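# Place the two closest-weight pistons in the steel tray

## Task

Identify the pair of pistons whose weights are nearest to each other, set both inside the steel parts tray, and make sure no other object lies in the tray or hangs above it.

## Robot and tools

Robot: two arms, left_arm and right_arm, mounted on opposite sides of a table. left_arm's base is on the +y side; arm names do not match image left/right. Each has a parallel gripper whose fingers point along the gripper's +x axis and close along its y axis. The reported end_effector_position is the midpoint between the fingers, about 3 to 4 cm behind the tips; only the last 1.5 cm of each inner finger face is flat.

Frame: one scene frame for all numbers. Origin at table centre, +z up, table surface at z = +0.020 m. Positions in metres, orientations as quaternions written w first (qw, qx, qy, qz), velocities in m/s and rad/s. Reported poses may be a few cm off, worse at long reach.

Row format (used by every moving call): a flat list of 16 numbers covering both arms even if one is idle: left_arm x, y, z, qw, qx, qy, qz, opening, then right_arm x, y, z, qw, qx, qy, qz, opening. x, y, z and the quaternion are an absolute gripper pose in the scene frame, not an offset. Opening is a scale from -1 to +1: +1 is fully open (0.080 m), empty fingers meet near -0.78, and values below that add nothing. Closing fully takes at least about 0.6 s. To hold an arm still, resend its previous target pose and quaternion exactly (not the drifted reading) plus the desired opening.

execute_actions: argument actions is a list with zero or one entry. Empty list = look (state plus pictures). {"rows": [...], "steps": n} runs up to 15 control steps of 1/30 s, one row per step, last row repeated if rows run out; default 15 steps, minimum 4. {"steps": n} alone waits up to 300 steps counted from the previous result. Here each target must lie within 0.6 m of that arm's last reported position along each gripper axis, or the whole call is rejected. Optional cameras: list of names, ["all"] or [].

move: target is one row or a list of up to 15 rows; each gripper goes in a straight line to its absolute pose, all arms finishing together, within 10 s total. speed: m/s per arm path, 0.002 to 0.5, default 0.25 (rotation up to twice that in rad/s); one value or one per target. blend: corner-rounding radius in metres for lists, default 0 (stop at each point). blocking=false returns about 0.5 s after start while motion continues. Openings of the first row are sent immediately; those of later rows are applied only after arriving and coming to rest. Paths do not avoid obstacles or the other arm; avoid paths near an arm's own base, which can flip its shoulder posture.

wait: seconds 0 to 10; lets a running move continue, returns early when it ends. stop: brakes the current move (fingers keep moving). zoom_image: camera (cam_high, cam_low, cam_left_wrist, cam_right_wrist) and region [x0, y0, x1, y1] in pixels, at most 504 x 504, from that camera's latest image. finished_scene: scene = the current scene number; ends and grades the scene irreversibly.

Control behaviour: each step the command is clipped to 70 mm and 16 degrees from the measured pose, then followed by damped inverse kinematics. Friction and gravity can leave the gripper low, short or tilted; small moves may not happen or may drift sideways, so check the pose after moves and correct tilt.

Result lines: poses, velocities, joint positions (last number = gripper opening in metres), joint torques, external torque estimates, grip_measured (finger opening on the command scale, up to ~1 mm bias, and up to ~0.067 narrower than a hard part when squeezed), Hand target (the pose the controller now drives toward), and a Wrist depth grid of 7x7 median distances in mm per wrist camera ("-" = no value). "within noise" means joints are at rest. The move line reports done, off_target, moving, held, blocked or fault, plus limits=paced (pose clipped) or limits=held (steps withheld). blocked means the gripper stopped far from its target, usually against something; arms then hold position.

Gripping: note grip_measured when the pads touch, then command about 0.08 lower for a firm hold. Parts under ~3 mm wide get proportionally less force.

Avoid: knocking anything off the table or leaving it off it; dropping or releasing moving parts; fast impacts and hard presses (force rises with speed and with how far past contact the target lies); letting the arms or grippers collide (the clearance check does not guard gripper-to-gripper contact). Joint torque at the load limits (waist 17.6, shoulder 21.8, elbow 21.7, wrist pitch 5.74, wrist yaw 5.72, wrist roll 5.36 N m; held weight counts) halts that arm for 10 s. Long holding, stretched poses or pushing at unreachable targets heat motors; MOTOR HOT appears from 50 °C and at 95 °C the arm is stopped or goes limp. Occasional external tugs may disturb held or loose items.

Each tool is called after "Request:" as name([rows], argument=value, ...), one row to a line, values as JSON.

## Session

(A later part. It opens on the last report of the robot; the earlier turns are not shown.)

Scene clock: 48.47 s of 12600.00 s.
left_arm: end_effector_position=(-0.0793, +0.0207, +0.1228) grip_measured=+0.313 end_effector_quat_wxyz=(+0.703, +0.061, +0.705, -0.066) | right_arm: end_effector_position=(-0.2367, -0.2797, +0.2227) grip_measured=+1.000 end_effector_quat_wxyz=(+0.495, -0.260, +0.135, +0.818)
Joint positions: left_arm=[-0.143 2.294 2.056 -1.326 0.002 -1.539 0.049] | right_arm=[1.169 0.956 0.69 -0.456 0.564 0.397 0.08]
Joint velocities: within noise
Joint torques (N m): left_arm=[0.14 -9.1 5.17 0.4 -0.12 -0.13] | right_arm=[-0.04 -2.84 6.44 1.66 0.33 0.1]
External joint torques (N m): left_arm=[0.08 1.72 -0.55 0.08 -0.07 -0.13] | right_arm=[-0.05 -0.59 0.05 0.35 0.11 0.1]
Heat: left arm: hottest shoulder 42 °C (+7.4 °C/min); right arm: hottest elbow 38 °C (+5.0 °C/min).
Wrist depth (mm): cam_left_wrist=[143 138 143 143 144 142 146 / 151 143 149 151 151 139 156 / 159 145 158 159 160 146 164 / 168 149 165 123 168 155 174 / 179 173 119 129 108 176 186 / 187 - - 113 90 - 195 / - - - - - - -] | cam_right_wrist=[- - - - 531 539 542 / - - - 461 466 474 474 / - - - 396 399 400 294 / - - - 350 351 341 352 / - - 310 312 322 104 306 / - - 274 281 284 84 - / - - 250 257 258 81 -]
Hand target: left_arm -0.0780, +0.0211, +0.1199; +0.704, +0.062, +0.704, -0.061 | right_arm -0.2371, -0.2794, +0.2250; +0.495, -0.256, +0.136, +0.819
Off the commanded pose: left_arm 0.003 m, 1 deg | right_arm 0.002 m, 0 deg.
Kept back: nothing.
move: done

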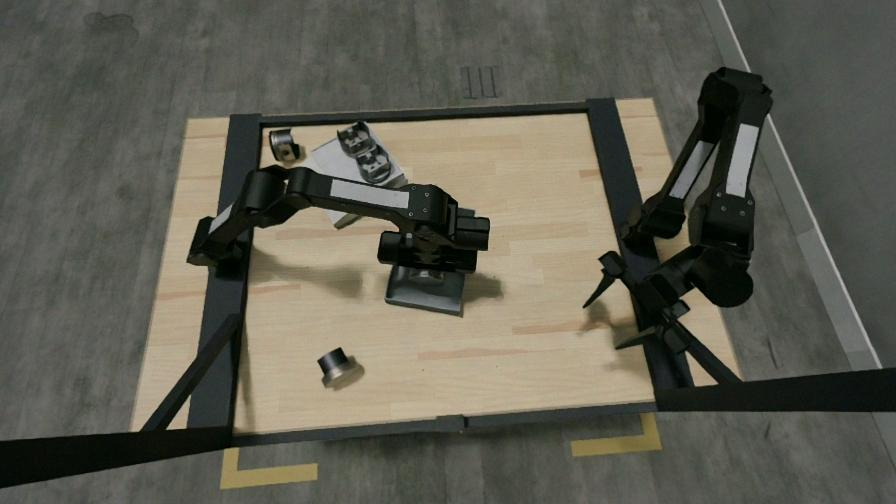

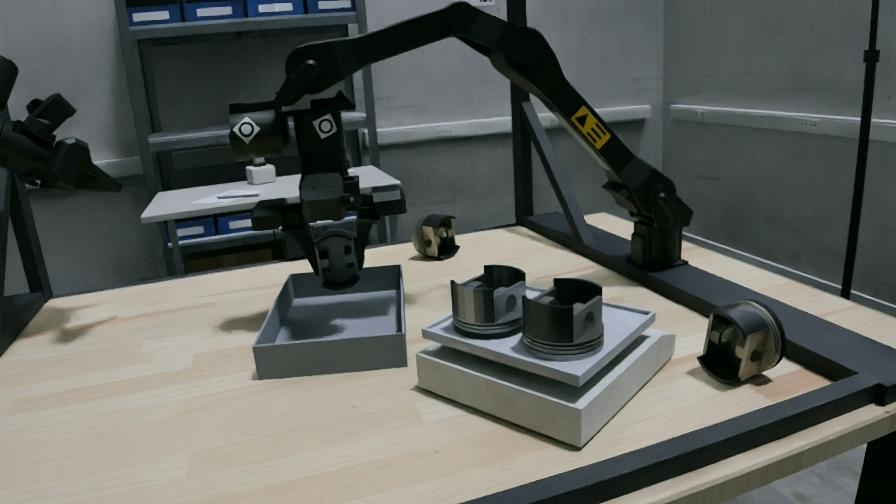

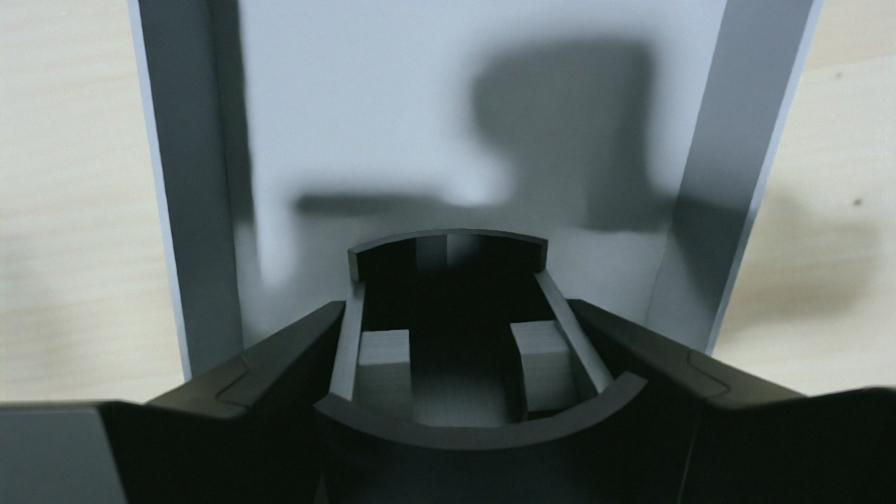

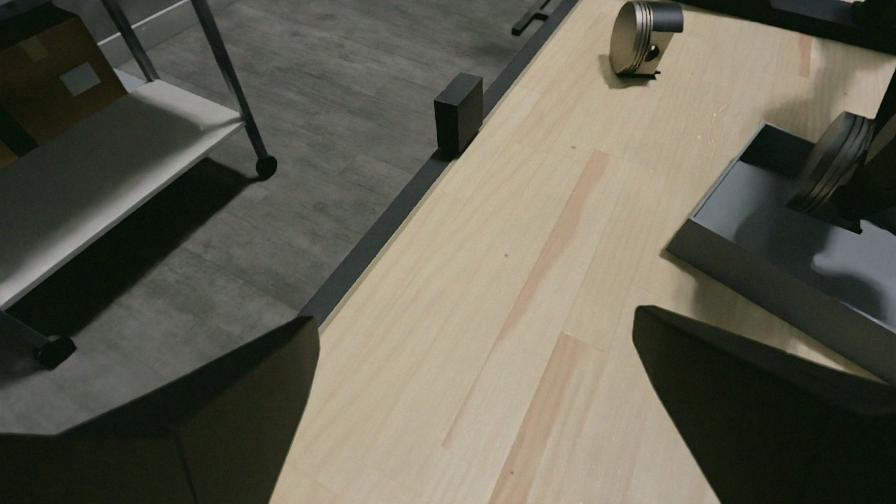

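Request:
move([
  [-0.076, 0.023, 0.078, 0.7044, 0.0616, 0.7044, -0.0616, 0.22, -0.2371, -0.2794, 0.2251, 0.495, -0.256, 0.136, 0.819, 1],
  [-0.076, 0.023, 0.079, 0.7044, 0.0616, 0.7044, -0.0616, 0.5, -0.2371, -0.2794, 0.2251, 0.495, -0.256, 0.136, 0.819, 1],
  [-0.076, 0.023, 0.079, 0.7044, 0.0616, 0.7044, -0.0616, 0.85, -0.2371, -0.2794, 0.2251, 0.495, -0.256, 0.136, 0.819, 1],
  [-0.076, 0.023, 0.17, 0.7044, 0.0616, 0.7044, -0.0616, 0.85, -0.2371, -0.2794, 0.2251, 0.495, -0.256, 0.136, 0.819, 1],
], speed=[0.07,0.1,0.1,0.15])

Scene clock: 52.43 s of 12600.00 s.
left_arm: end_effector_position=(-0.0763, +0.0247, +0.1734) grip_measured=+0.847 end_effector_quat_wxyz=(+0.704, +0.060, +0.704, -0.064) | right_arm: end_effector_position=(-0.2367, -0.2797, +0.2227) grip_measured=+1.000 end_effector_quat_wxyz=(+0.495, -0.260, +0.135, +0.818)
Joint positions: left_arm=[-0.139 2.3 2.268 -1.533 0 -1.539 0.073] | right_arm=[1.169 0.956 0.69 -0.456 0.564 0.397 0.08]
Joint velocities: within noise
Joint torques (N m): left_arm=[0.06 -8.06 6.33 0.24 -0.03 0] | right_arm=[-0.01 -2.75 6.49 1.66 0.31 0.1]
External joint torques (N m): left_arm=[0.12 2.7 0.75 -0.07 0.02 0] | right_arm=[-0.01 -0.51 0.06 0.33 0.08 0.1]
Heat: left arm: hottest shoulder 43 °C (+8.0 °C/min); right arm: hottest elbow 38 °C (+4.6 °C/min).
Wrist depth (mm): cam_left_wrist=[189 190 188 191 191 191 196 / 200 200 199 200 202 201 206 / 210 211 207 208 210 214 218 / 222 223 189 161 223 228 232 / 235 233 161 163 233 239 246 / - - 222 229 233 87 - / - - 272 275 276 78 -] | cam_right_wrist=[- - - - 529 544 544 / - - - 456 464 464 475 / - - - 398 401 401 321 / - - - 350 350 340 349 / - - 310 310 319 104 306 / - - 274 281 284 84 - / - - 251 257 259 81 -]
Hand target: left_arm -0.0759, +0.0231, +0.1700; +0.704, +0.061, +0.704, -0.062 | right_arm -0.2371, -0.2794, +0.2250; +0.495, -0.256, +0.136, +0.819
Off the commanded pose: left_arm 0.004 m, 0 deg | right_arm 0.002 m, 0 deg.
Kept back: nothing.
move: done

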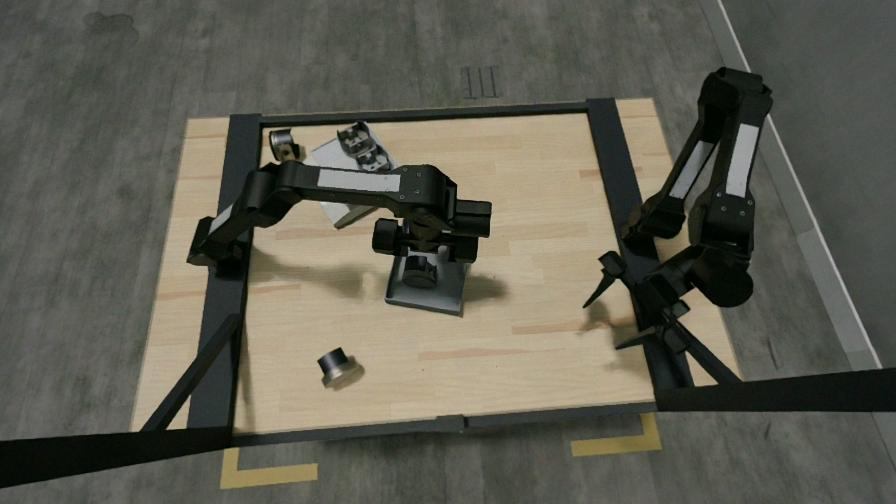

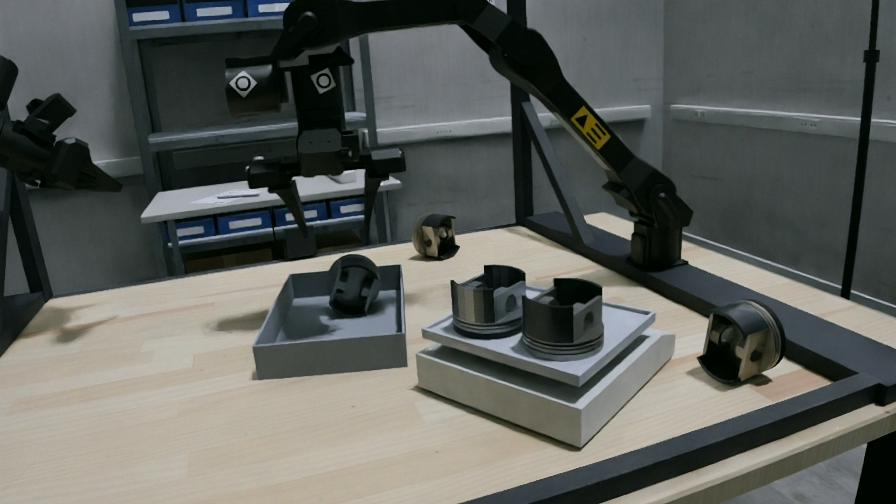

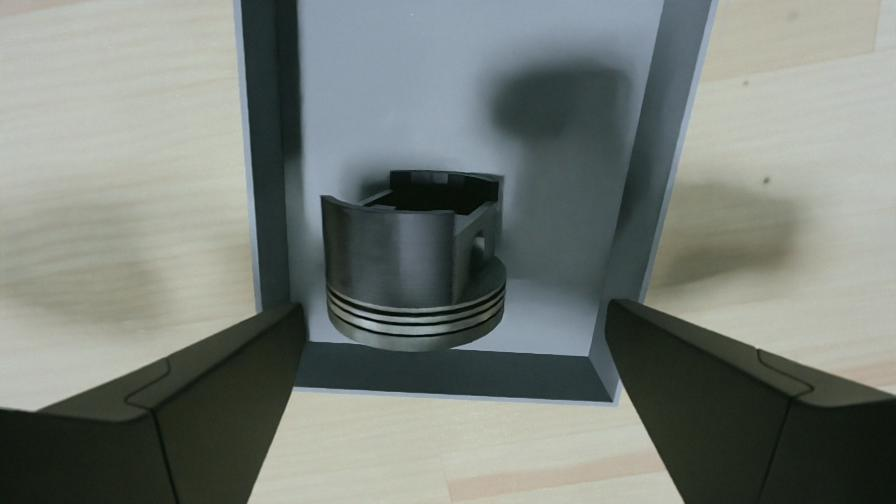

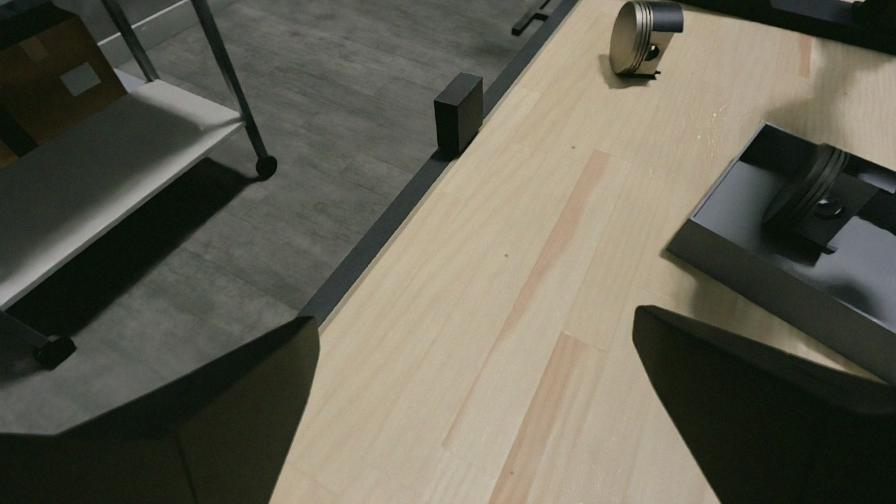

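Request:
move([
  [0.10, 0.14, 0.21, 0.6436, 0.2927, 0.6436, -0.2927, 0.5, -0.2371, -0.2794, 0.2251, 0.495, -0.256, 0.136, 0.819, 1],
  [0.2338, 0.1725, 0.21, 0.6154, 0.3482, 0.6154, -0.3482, 0.5, -0.2371, -0.2794, 0.2251, 0.495, -0.256, 0.136, 0.819, 1],
], speed=[0.45,0.35], blend=[0.05,0], cameras=["cam_left_wrist","cam_high"])

Request:
zoom_image(camera="cam_high", region=[280, 120, 500, 340])

Scene clock: 54.47 s of 12600.00 s.
left_arm: end_effector_position=(+0.2336, +0.1750, +0.2122) grip_measured=+0.503 end_effector_quat_wxyz=(+0.619, +0.346, +0.615, -0.346) | right_arm: end_effector_position=(-0.2367, -0.2797, +0.2227) grip_measured=+1.000 end_effector_quat_wxyz=(+0.495, -0.260, +0.135, +0.818)
Joint positions: left_arm=[0.71 2.005 1.957 -1.518 -0.003 0.156 0.058] | right_arm=[1.169 0.956 0.69 -0.456 0.564 0.397 0.08]
Joint velocities: within noise
Joint torques (N m): left_arm=[-0.31 -6.44 6.38 0.31 0.1 0.15] | right_arm=[-0.03 -2.81 6.37 1.66 0.31 0.08]
External joint torques (N m): left_arm=[-0.37 2.4 0.76 -0.06 0.1 0.15] | right_arm=[-0.02 -0.63 0.05 0.36 0.09 0.07]
Heat: left arm: hottest shoulder 43 °C (+7.7 °C/min); right arm: hottest elbow 38 °C (+4.4 °C/min).
Wrist depth (mm): cam_left_wrist=[925 211 226 226 231 235 236 / 958 227 233 176 185 186 244 / - 244 249 174 176 168 261 / - 261 266 182 184 188 278 / 271 277 221 176 214 179 300 / - - 227 229 100 71 316 / - - 324 330 332 - -] | cam_right_wrist=[- - - - 534 535 545 / - - - 460 463 466 472 / - - - 397 398 399 337 / - - - 348 350 339 352 / - - 309 313 322 104 305 / - - 274 282 283 84 - / - - 250 256 258 81 -]
Hand target: left_arm +0.2338, +0.1726, +0.2099; +0.615, +0.348, +0.615, -0.348 | right_arm -0.2371, -0.2794, +0.2250; +0.495, -0.256, +0.136, +0.819
Off the commanded pose: left_arm 0.003 m, 1 deg | right_arm 0.002 m, 0 deg.
Kept back: nothing.
move: done
Images, in order (width x height): cam_high 896x504, cam_left_wrist 896x504.

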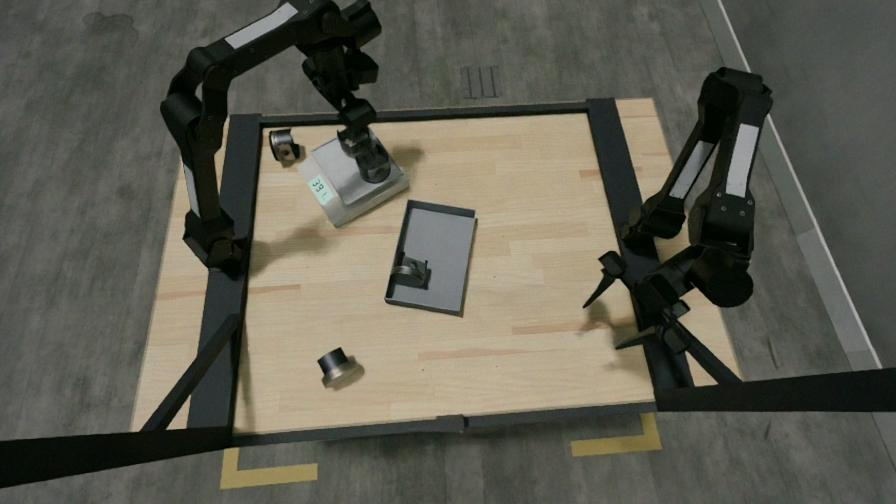

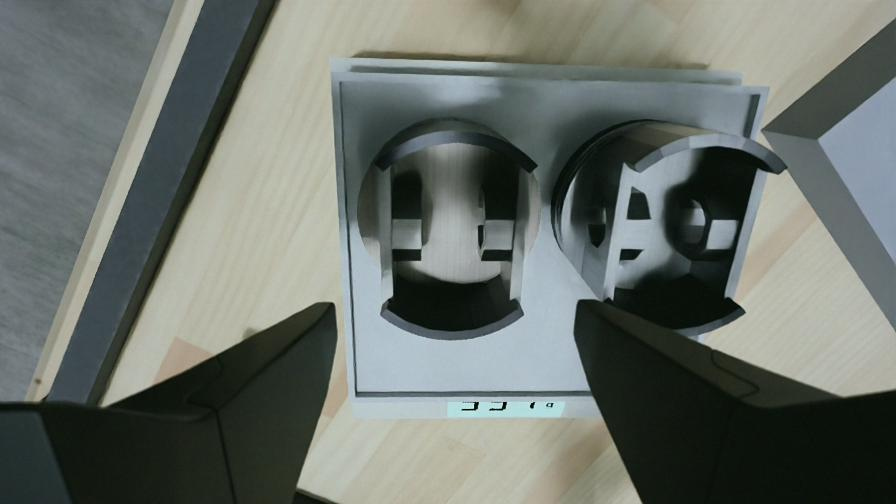

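Scaled by 2.291.

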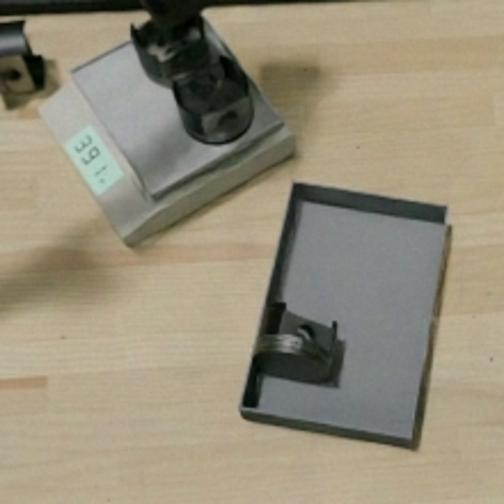

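Request:
move([
  [0.2335, 0.1725, 0.146, 0.6154, 0.3482, 0.6154, -0.3482, 0.5, -0.2371, -0.2794, 0.2251, 0.495, -0.256, 0.136, 0.819, 1],
  [0.2335, 0.1725, 0.146, 0.6154, 0.3482, 0.6154, -0.3482, 0.22, -0.2371, -0.2794, 0.2251, 0.495, -0.256, 0.136, 0.819, 1],
  [0.2335, 0.1725, 0.22, 0.6154, 0.3482, 0.6154, -0.3482, 0.22, -0.2371, -0.2794, 0.2251, 0.495, -0.256, 0.136, 0.819, 1],
  [0.12, 0.12, 0.21, 0.665, 0.24, 0.665, -0.24, 0.22, -0.2371, -0.2794, 0.2251, 0.495, -0.256, 0.136, 0.819, 1],
  [-0.001, 0.009, 0.16, 0.7044, 0.0616, 0.7044, -0.0616, 0.22, -0.2371, -0.2794, 0.2251, 0.495, -0.256, 0.136, 0.819, 1],
], speed=[0.1,0.1,0.15,0.4,0.35], blend=[0,0,0.02,0.04,0])

Request:
zoom_image(camera="cam_low", region=[220, 180, 480, 400])

Scene clock: 58.93 s of 12600.00 s.
left_arm: end_effector_position=(-0.0029, +0.0109, +0.1610) grip_measured=+0.299 end_effector_quat_wxyz=(+0.703, +0.064, +0.705, -0.064) | right_arm: end_effector_position=(-0.2367, -0.2797, +0.2227) grip_measured=+1.000 end_effector_quat_wxyz=(+0.495, -0.260, +0.135, +0.818)
Joint positions: left_arm=[0.027 2.353 2.31 -1.529 0.003 -1.367 0.048] | right_arm=[1.169 0.956 0.69 -0.456 0.564 0.397 0.08]
Joint velocities: within noise
Joint torques (N m): left_arm=[0.21 -8.87 6.8 0.21 -0.16 -0.13] | right_arm=[0.01 -2.81 6.41 1.66 0.3 0.08]
External joint torques (N m): left_arm=[0.16 2.11 1.24 -0.11 -0.1 -0.13] | right_arm=[0 -0.61 0.08 0.36 0.09 0.08]
Heat: left arm: hottest shoulder 44 °C (+8.1 °C/min); right arm: hottest elbow 38 °C (+4.1 °C/min).
Wrist depth (mm): cam_left_wrist=[178 178 177 178 178 167 183 / 187 188 184 187 188 185 192 / 198 198 193 102 199 199 204 / 209 211 172 115 116 212 216 / 223 221 97 122 100 225 229 / 233 - 84 129 104 - 242 / - - 100 109 106 - -] | cam_right_wrist=[- - - - 530 538 546 / - - - 461 464 470 474 / - - - 393 400 404 337 / - - - 350 355 341 354 / - - 307 312 320 104 306 / - - 275 282 282 85 - / - - 252 257 260 81 -]
Hand target: left_arm -0.0010, +0.0091, +0.1600; +0.704, +0.062, +0.704, -0.062 | right_arm -0.2371, -0.2794, +0.2250; +0.495, -0.256, +0.136, +0.819
Off the commanded pose: left_arm 0.003 m, 0 deg | right_arm 0.002 m, 0 deg.
Kept back: nothing.
move: done

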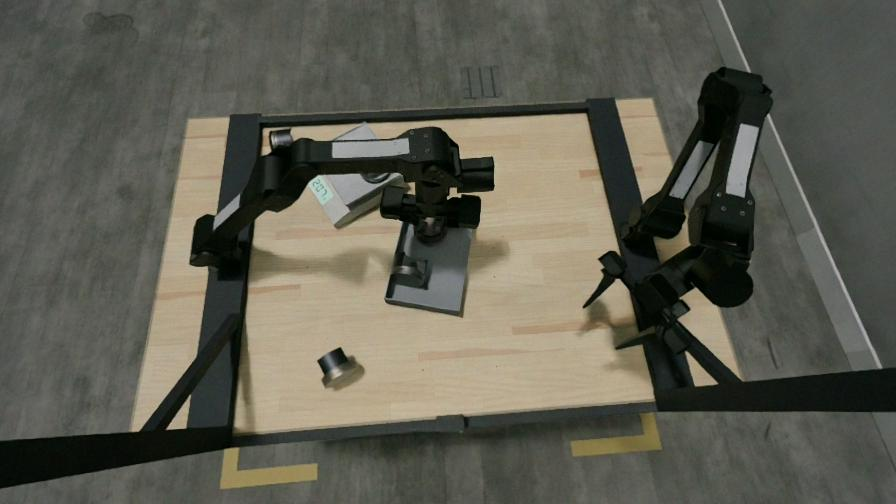

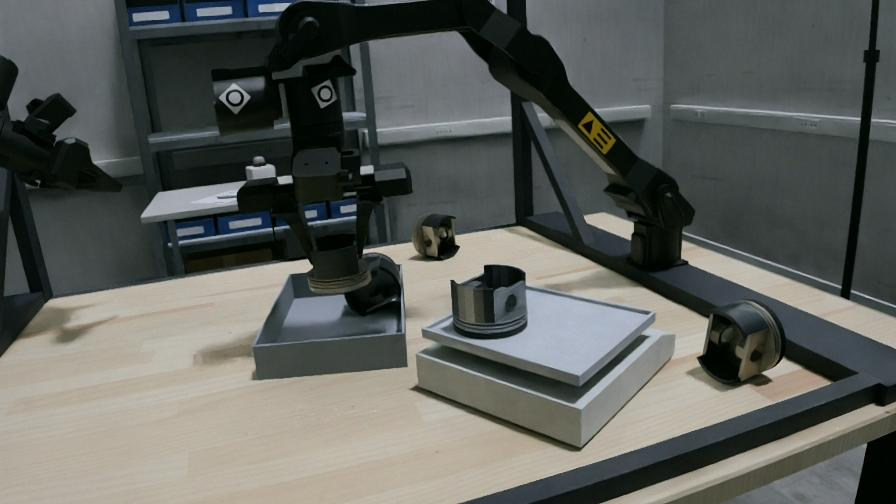

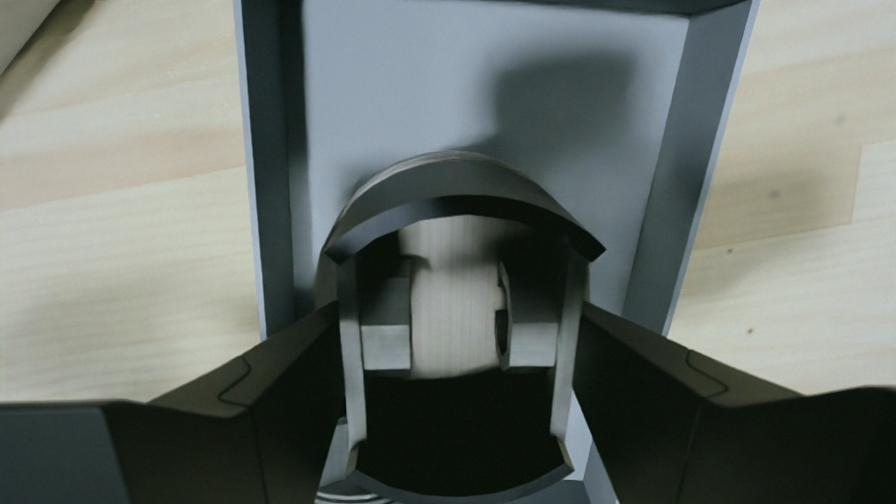

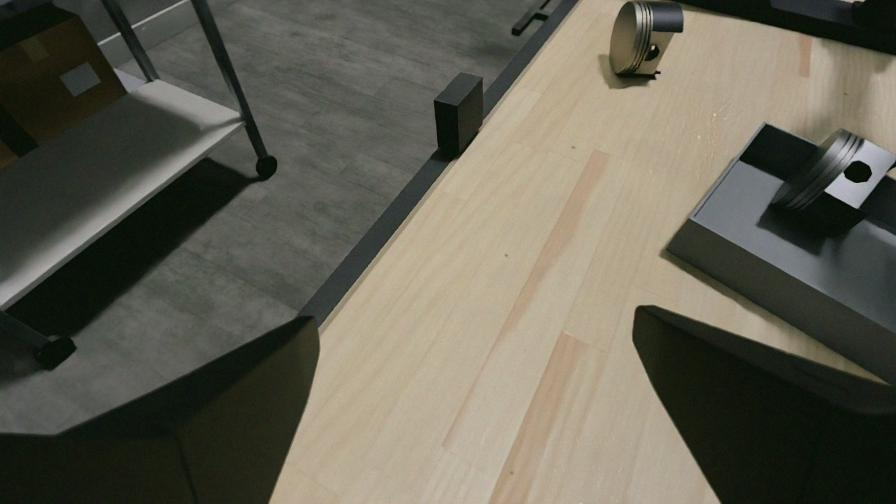

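Scaled by 1.938.

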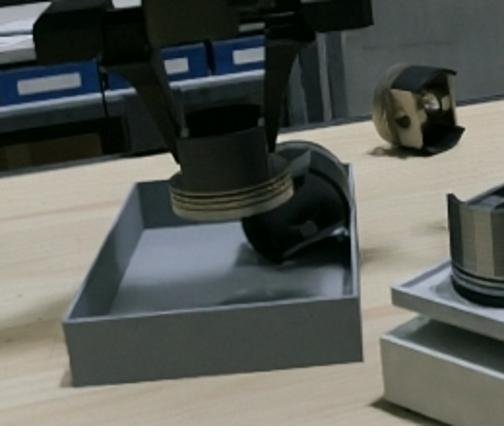

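Request:
move([
  [0.004, 0.006, 0.115, 0.7044, 0.0616, 0.7044, -0.0616, 0.22, -0.2371, -0.2794, 0.2251, 0.495, -0.256, 0.136, 0.819, 1],
], speed=[0.15], cameras=["cam_left_wrist","cam_low","cam_high"])

Request:
zoom_image(camera="cam_low", region=[220, 180, 480, 400])

Request:
zoom_image(camera="cam_high", region=[360, 180, 500, 330])

Scene clock: 60.03 s of 12600.00 s.
left_arm: end_effector_position=(+0.0021, +0.0048, +0.1164) grip_measured=+0.299 end_effector_quat_wxyz=(+0.704, +0.060, +0.705, -0.063) | right_arm: end_effector_position=(-0.2367, -0.2797, +0.2227) grip_measured=+1.000 end_effector_quat_wxyz=(+0.495, -0.260, +0.135, +0.818)
Joint positions: left_arm=[0.038 2.355 2.135 -1.346 0.003 -1.364 0.048] | right_arm=[1.169 0.956 0.69 -0.456 0.564 0.397 0.08]
Joint velocities: within noise
Joint torques (N m): left_arm=[0.25 -10.12 4.73 0.4 -0.15 0.15] | right_arm=[-0.21 -2.83 6.61 1.63 0.29 0.09]
External joint torques (N m): left_arm=[0.28 1.05 -1.01 0.08 -0.11 0.14] | right_arm=[-0.2 -0.6 0.25 0.33 0.06 0.08]
Heat: left arm: hottest shoulder 44 °C (+8.1 °C/min); right arm: hottest elbow 38 °C (+4.1 °C/min).
Wrist depth (mm): cam_left_wrist=[137 128 136 137 137 138 125 / 144 133 143 144 145 144 148 / 152 135 149 112 153 144 156 / 161 152 156 115 117 152 167 / 171 168 99 122 100 148 178 / - - 85 129 104 - 186 / - - 102 109 106 - -] | cam_right_wrist=[- - - - 532 541 545 / - - - 461 461 469 475 / - - - 397 400 405 339 / - - - 347 350 340 354 / - - 308 311 319 103 304 / - - 274 280 284 85 - / - - 251 258 260 81 -]
Hand target: left_arm +0.0040, +0.0060, +0.1150; +0.704, +0.062, +0.704, -0.061 | right_arm -0.2371, -0.2794, +0.2250; +0.495, -0.256, +0.136, +0.819
Off the commanded pose: left_arm 0.003 m, 0 deg | right_arm 0.002 m, 0 deg.
Kept back: nothing.
move: done
Images, in order (width x height): cam_high 896x504, cam_low 896x504, cam_left_wrist 896x504.

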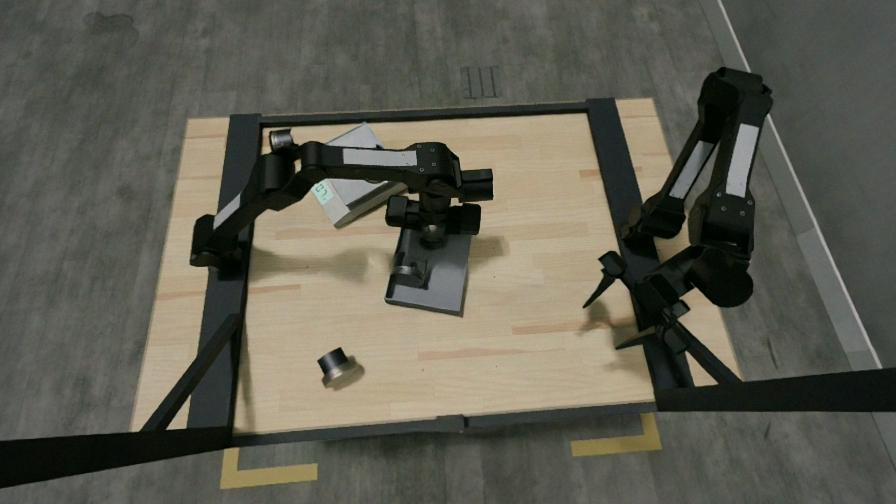

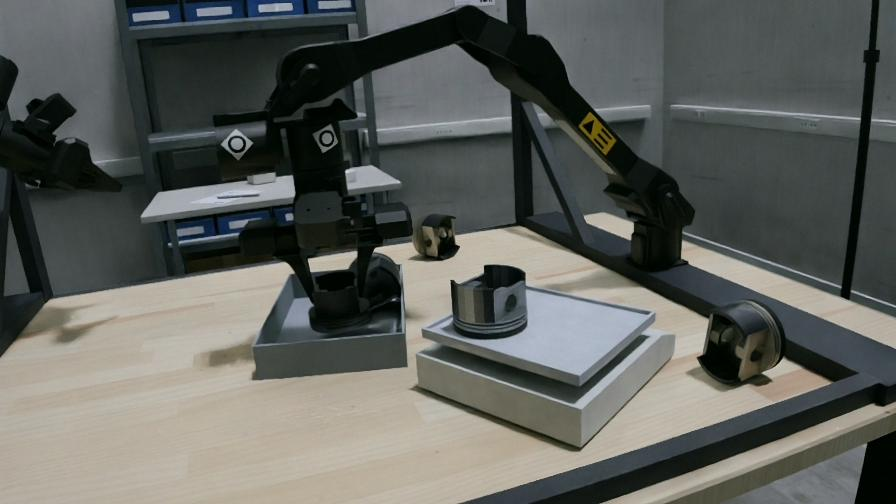

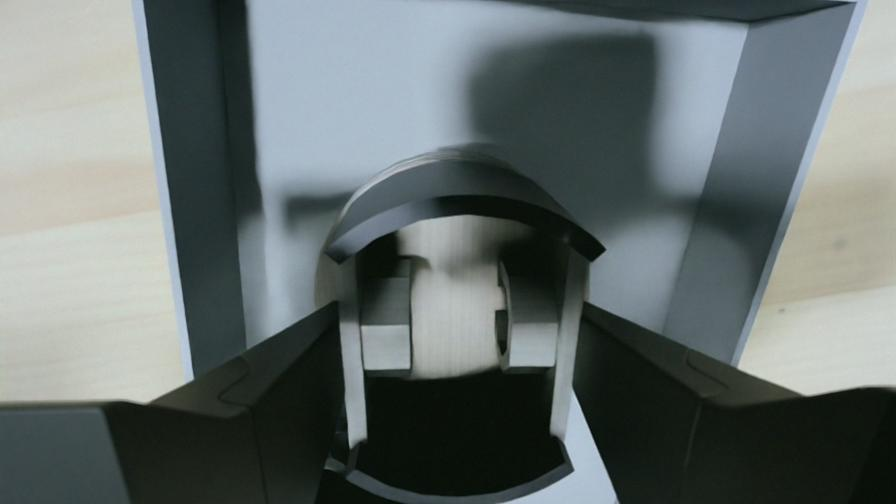

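Scaled by 1.938.

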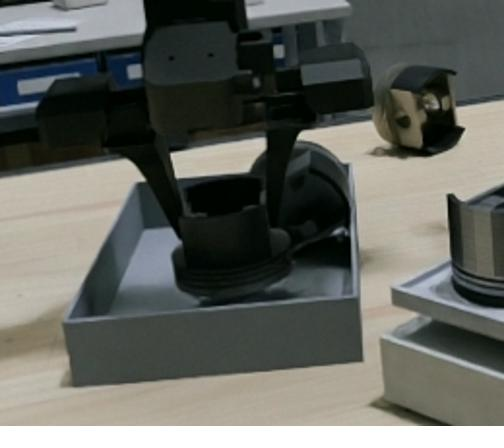

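Scaled by 3.360.

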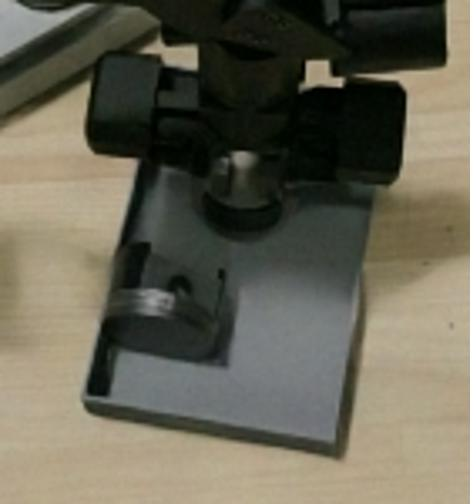

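Request:
move(target=[0.006, -0.002, 0.108, 0.7044, 0.0616, 0.7044, -0.0616, 0.22, -0.2371, -0.2794, 0.2251, 0.495, -0.256, 0.136, 0.819, 1], speed=0.06)

Scene clock: 61.23 s of 12600.00 s.
left_arm: end_effector_position=(+0.0037, +0.0003, +0.1083) grip_measured=+0.299 end_effector_quat_wxyz=(+0.703, +0.062, +0.706, -0.061) | right_arm: end_effector_position=(-0.2367, -0.2797, +0.2227) grip_measured=+1.000 end_effector_quat_wxyz=(+0.495, -0.260, +0.135, +0.818)
Joint positions: left_arm=[0.041 2.388 2.162 -1.347 0.003 -1.361 0.048] | right_arm=[1.169 0.956 0.69 -0.456 0.564 0.397 0.08]
Joint velocities: within noise
Joint torques (N m): left_arm=[0.3 -9.15 6.95 0.18 -0.15 0.14] | right_arm=[0.05 -2.81 6.48 1.62 0.28 0.1]
External joint torques (N m): left_arm=[0.25 2.29 1.24 -0.1 -0.1 0.14] | right_arm=[0.06 -0.6 0.14 0.32 0.06 0.09]
Heat: left arm: hottest shoulder 44 °C (+8.1 °C/min); right arm: hottest elbow 38 °C (+3.0 °C/min).
Wrist depth (mm): cam_left_wrist=[- 116 128 128 129 129 109 / 136 132 135 135 136 134 119 / 145 139 141 111 143 141 143 / 153 144 149 115 148 147 155 / 163 136 99 122 100 128 166 / - - 84 128 104 - 174 / - - 100 109 107 - -] | cam_right_wrist=[- - - - 539 538 550 / - - - 459 460 473 475 / - - - 395 399 401 335 / - - - 347 350 340 352 / - - 308 311 318 104 304 / - - 274 281 285 84 - / - - 250 257 258 81 -]
Hand target: left_arm +0.0059, -0.0020, +0.1080; +0.704, +0.062, +0.704, -0.062 | right_arm -0.2371, -0.2794, +0.2250; +0.495, -0.256, +0.136, +0.819
Off the commanded pose: left_arm 0.003 m, 0 deg | right_arm 0.002 m, 0 deg.
Kept back: nothing.
move: done

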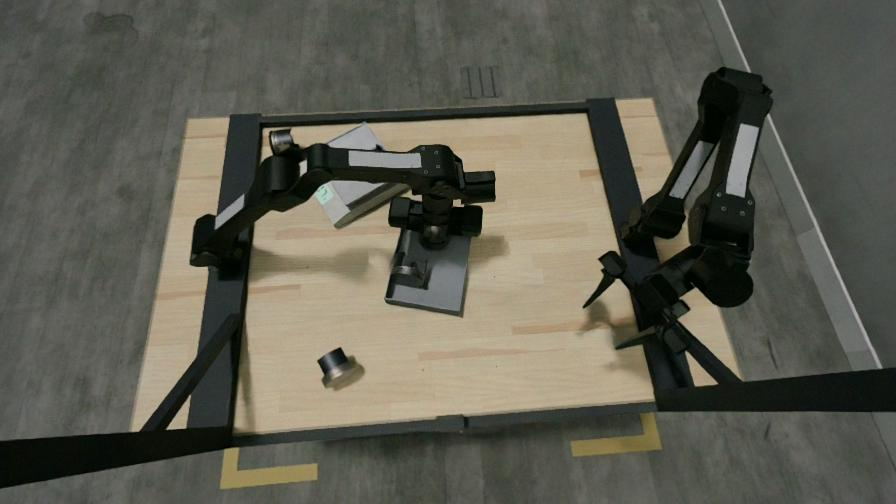

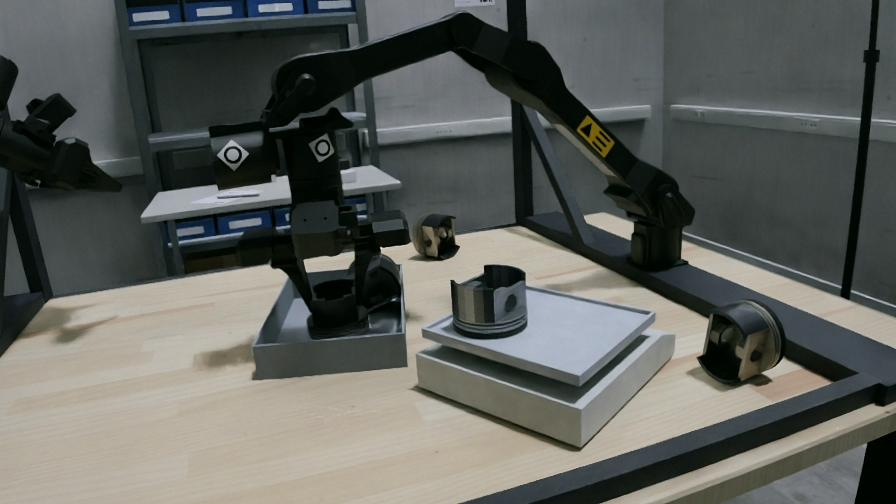

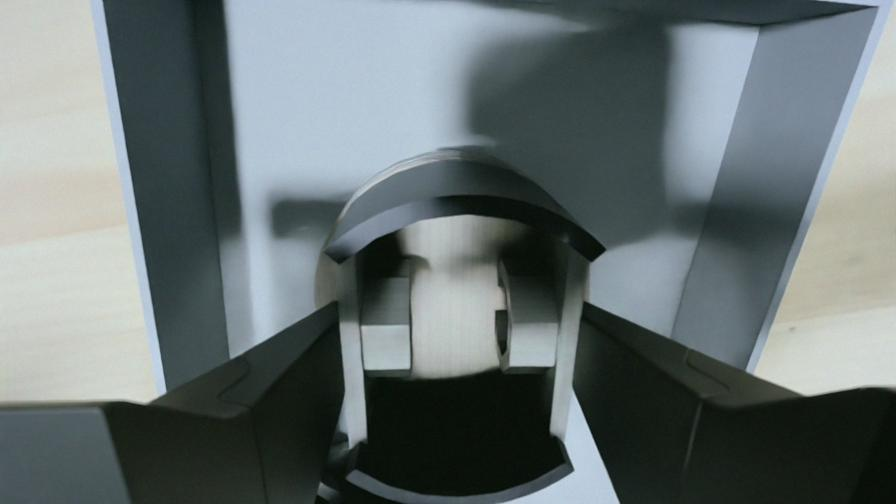

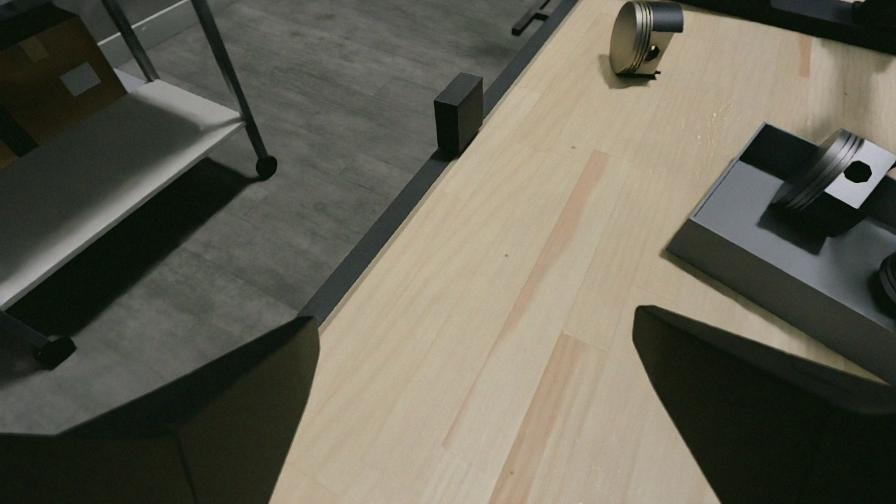

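Request:
move([
  [0.016, -0.005, 0.103, 0.7044, 0.0616, 0.7044, -0.0616, 0.22, -0.2371, -0.2794, 0.2251, 0.495, -0.256, 0.136, 0.819, 1],
  [0.016, -0.005, 0.090, 0.7044, 0.0616, 0.7044, -0.0616, 0.22, -0.2371, -0.2794, 0.2251, 0.495, -0.256, 0.136, 0.819, 1],
], speed=0.05)

Scene clock: 62.30 s of 12600.00 s.
left_arm: end_effector_position=(+0.0156, -0.0064, +0.0948) grip_measured=+0.299 end_effector_quat_wxyz=(+0.704, +0.056, +0.705, -0.065) | right_arm: end_effector_position=(-0.2367, -0.2797, +0.2227) grip_measured=+1.000 end_effector_quat_wxyz=(+0.495, -0.260, +0.135, +0.818)
Joint positions: left_arm=[0.066 2.411 2.148 -1.296 0.002 -1.34 0.048] | right_arm=[1.169 0.956 0.69 -0.456 0.564 0.397 0.08]
Joint velocities: within noise
Joint torques (N m): left_arm=[-0.04 -9.47 4.74 0.41 -0.12 0.15] | right_arm=[-0.23 -2.65 6.37 1.67 0.3 0.08]
External joint torques (N m): left_arm=[-0.13 2.02 -0.95 0.11 -0.06 0.15] | right_arm=[-0.24 -0.41 -0.05 0.33 0.07 0.07]
Heat: left arm: hottest shoulder 44 °C (+8.1 °C/min); right arm: hottest elbow 38 °C (+3.0 °C/min).
Wrist depth (mm): cam_left_wrist=[- 114 115 117 117 118 119 / - 121 122 122 124 124 103 / - 126 127 114 129 129 112 / 102 133 134 115 117 135 111 / - 134 - 122 100 123 150 / - - 84 128 104 - 158 / - - 102 109 107 - -] | cam_right_wrist=[- - - - 533 542 541 / - - - 458 468 468 471 / - - - 396 396 400 339 / - - - 348 351 339 355 / - - 309 309 319 104 303 / - - 275 280 283 84 - / - - 251 256 259 81 -]
Hand target: left_arm +0.0160, -0.0049, +0.0900; +0.704, +0.062, +0.704, -0.061 | right_arm -0.2371, -0.2794, +0.2250; +0.495, -0.256, +0.136, +0.819
Off the commanded pose: left_arm 0.005 m, 1 deg | right_arm 0.002 m, 0 deg.
Kept back: nothing.
move: done

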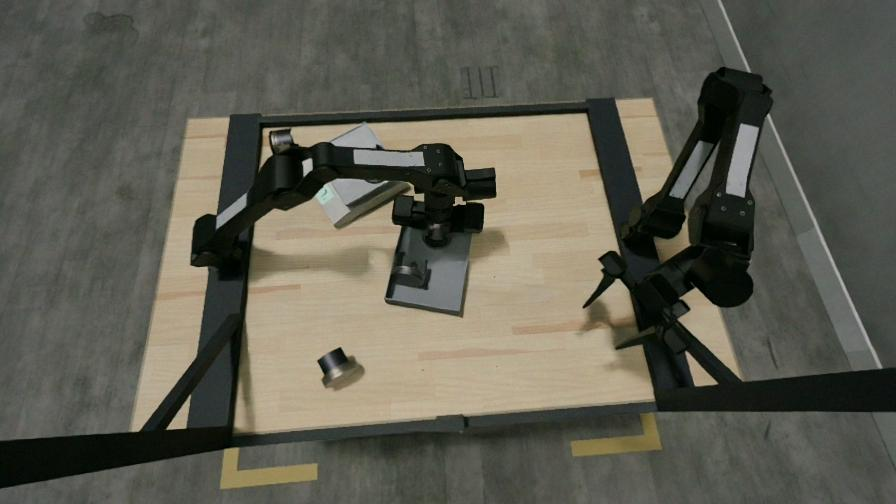

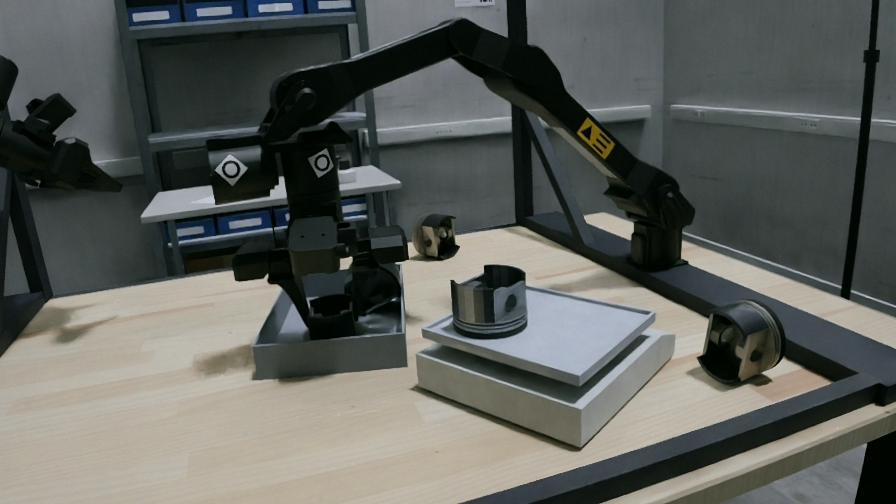

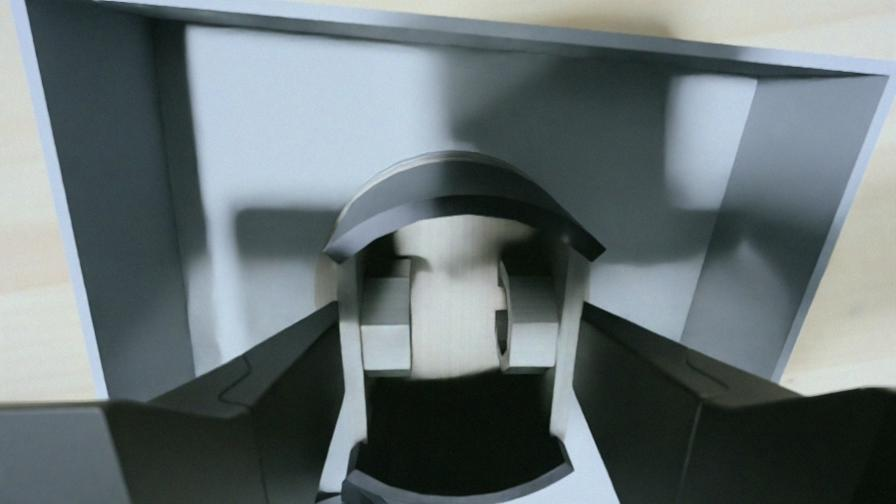

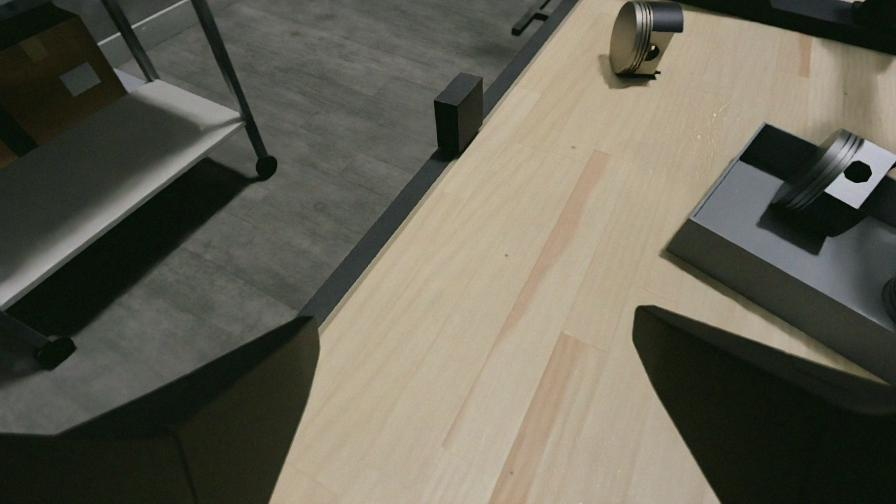

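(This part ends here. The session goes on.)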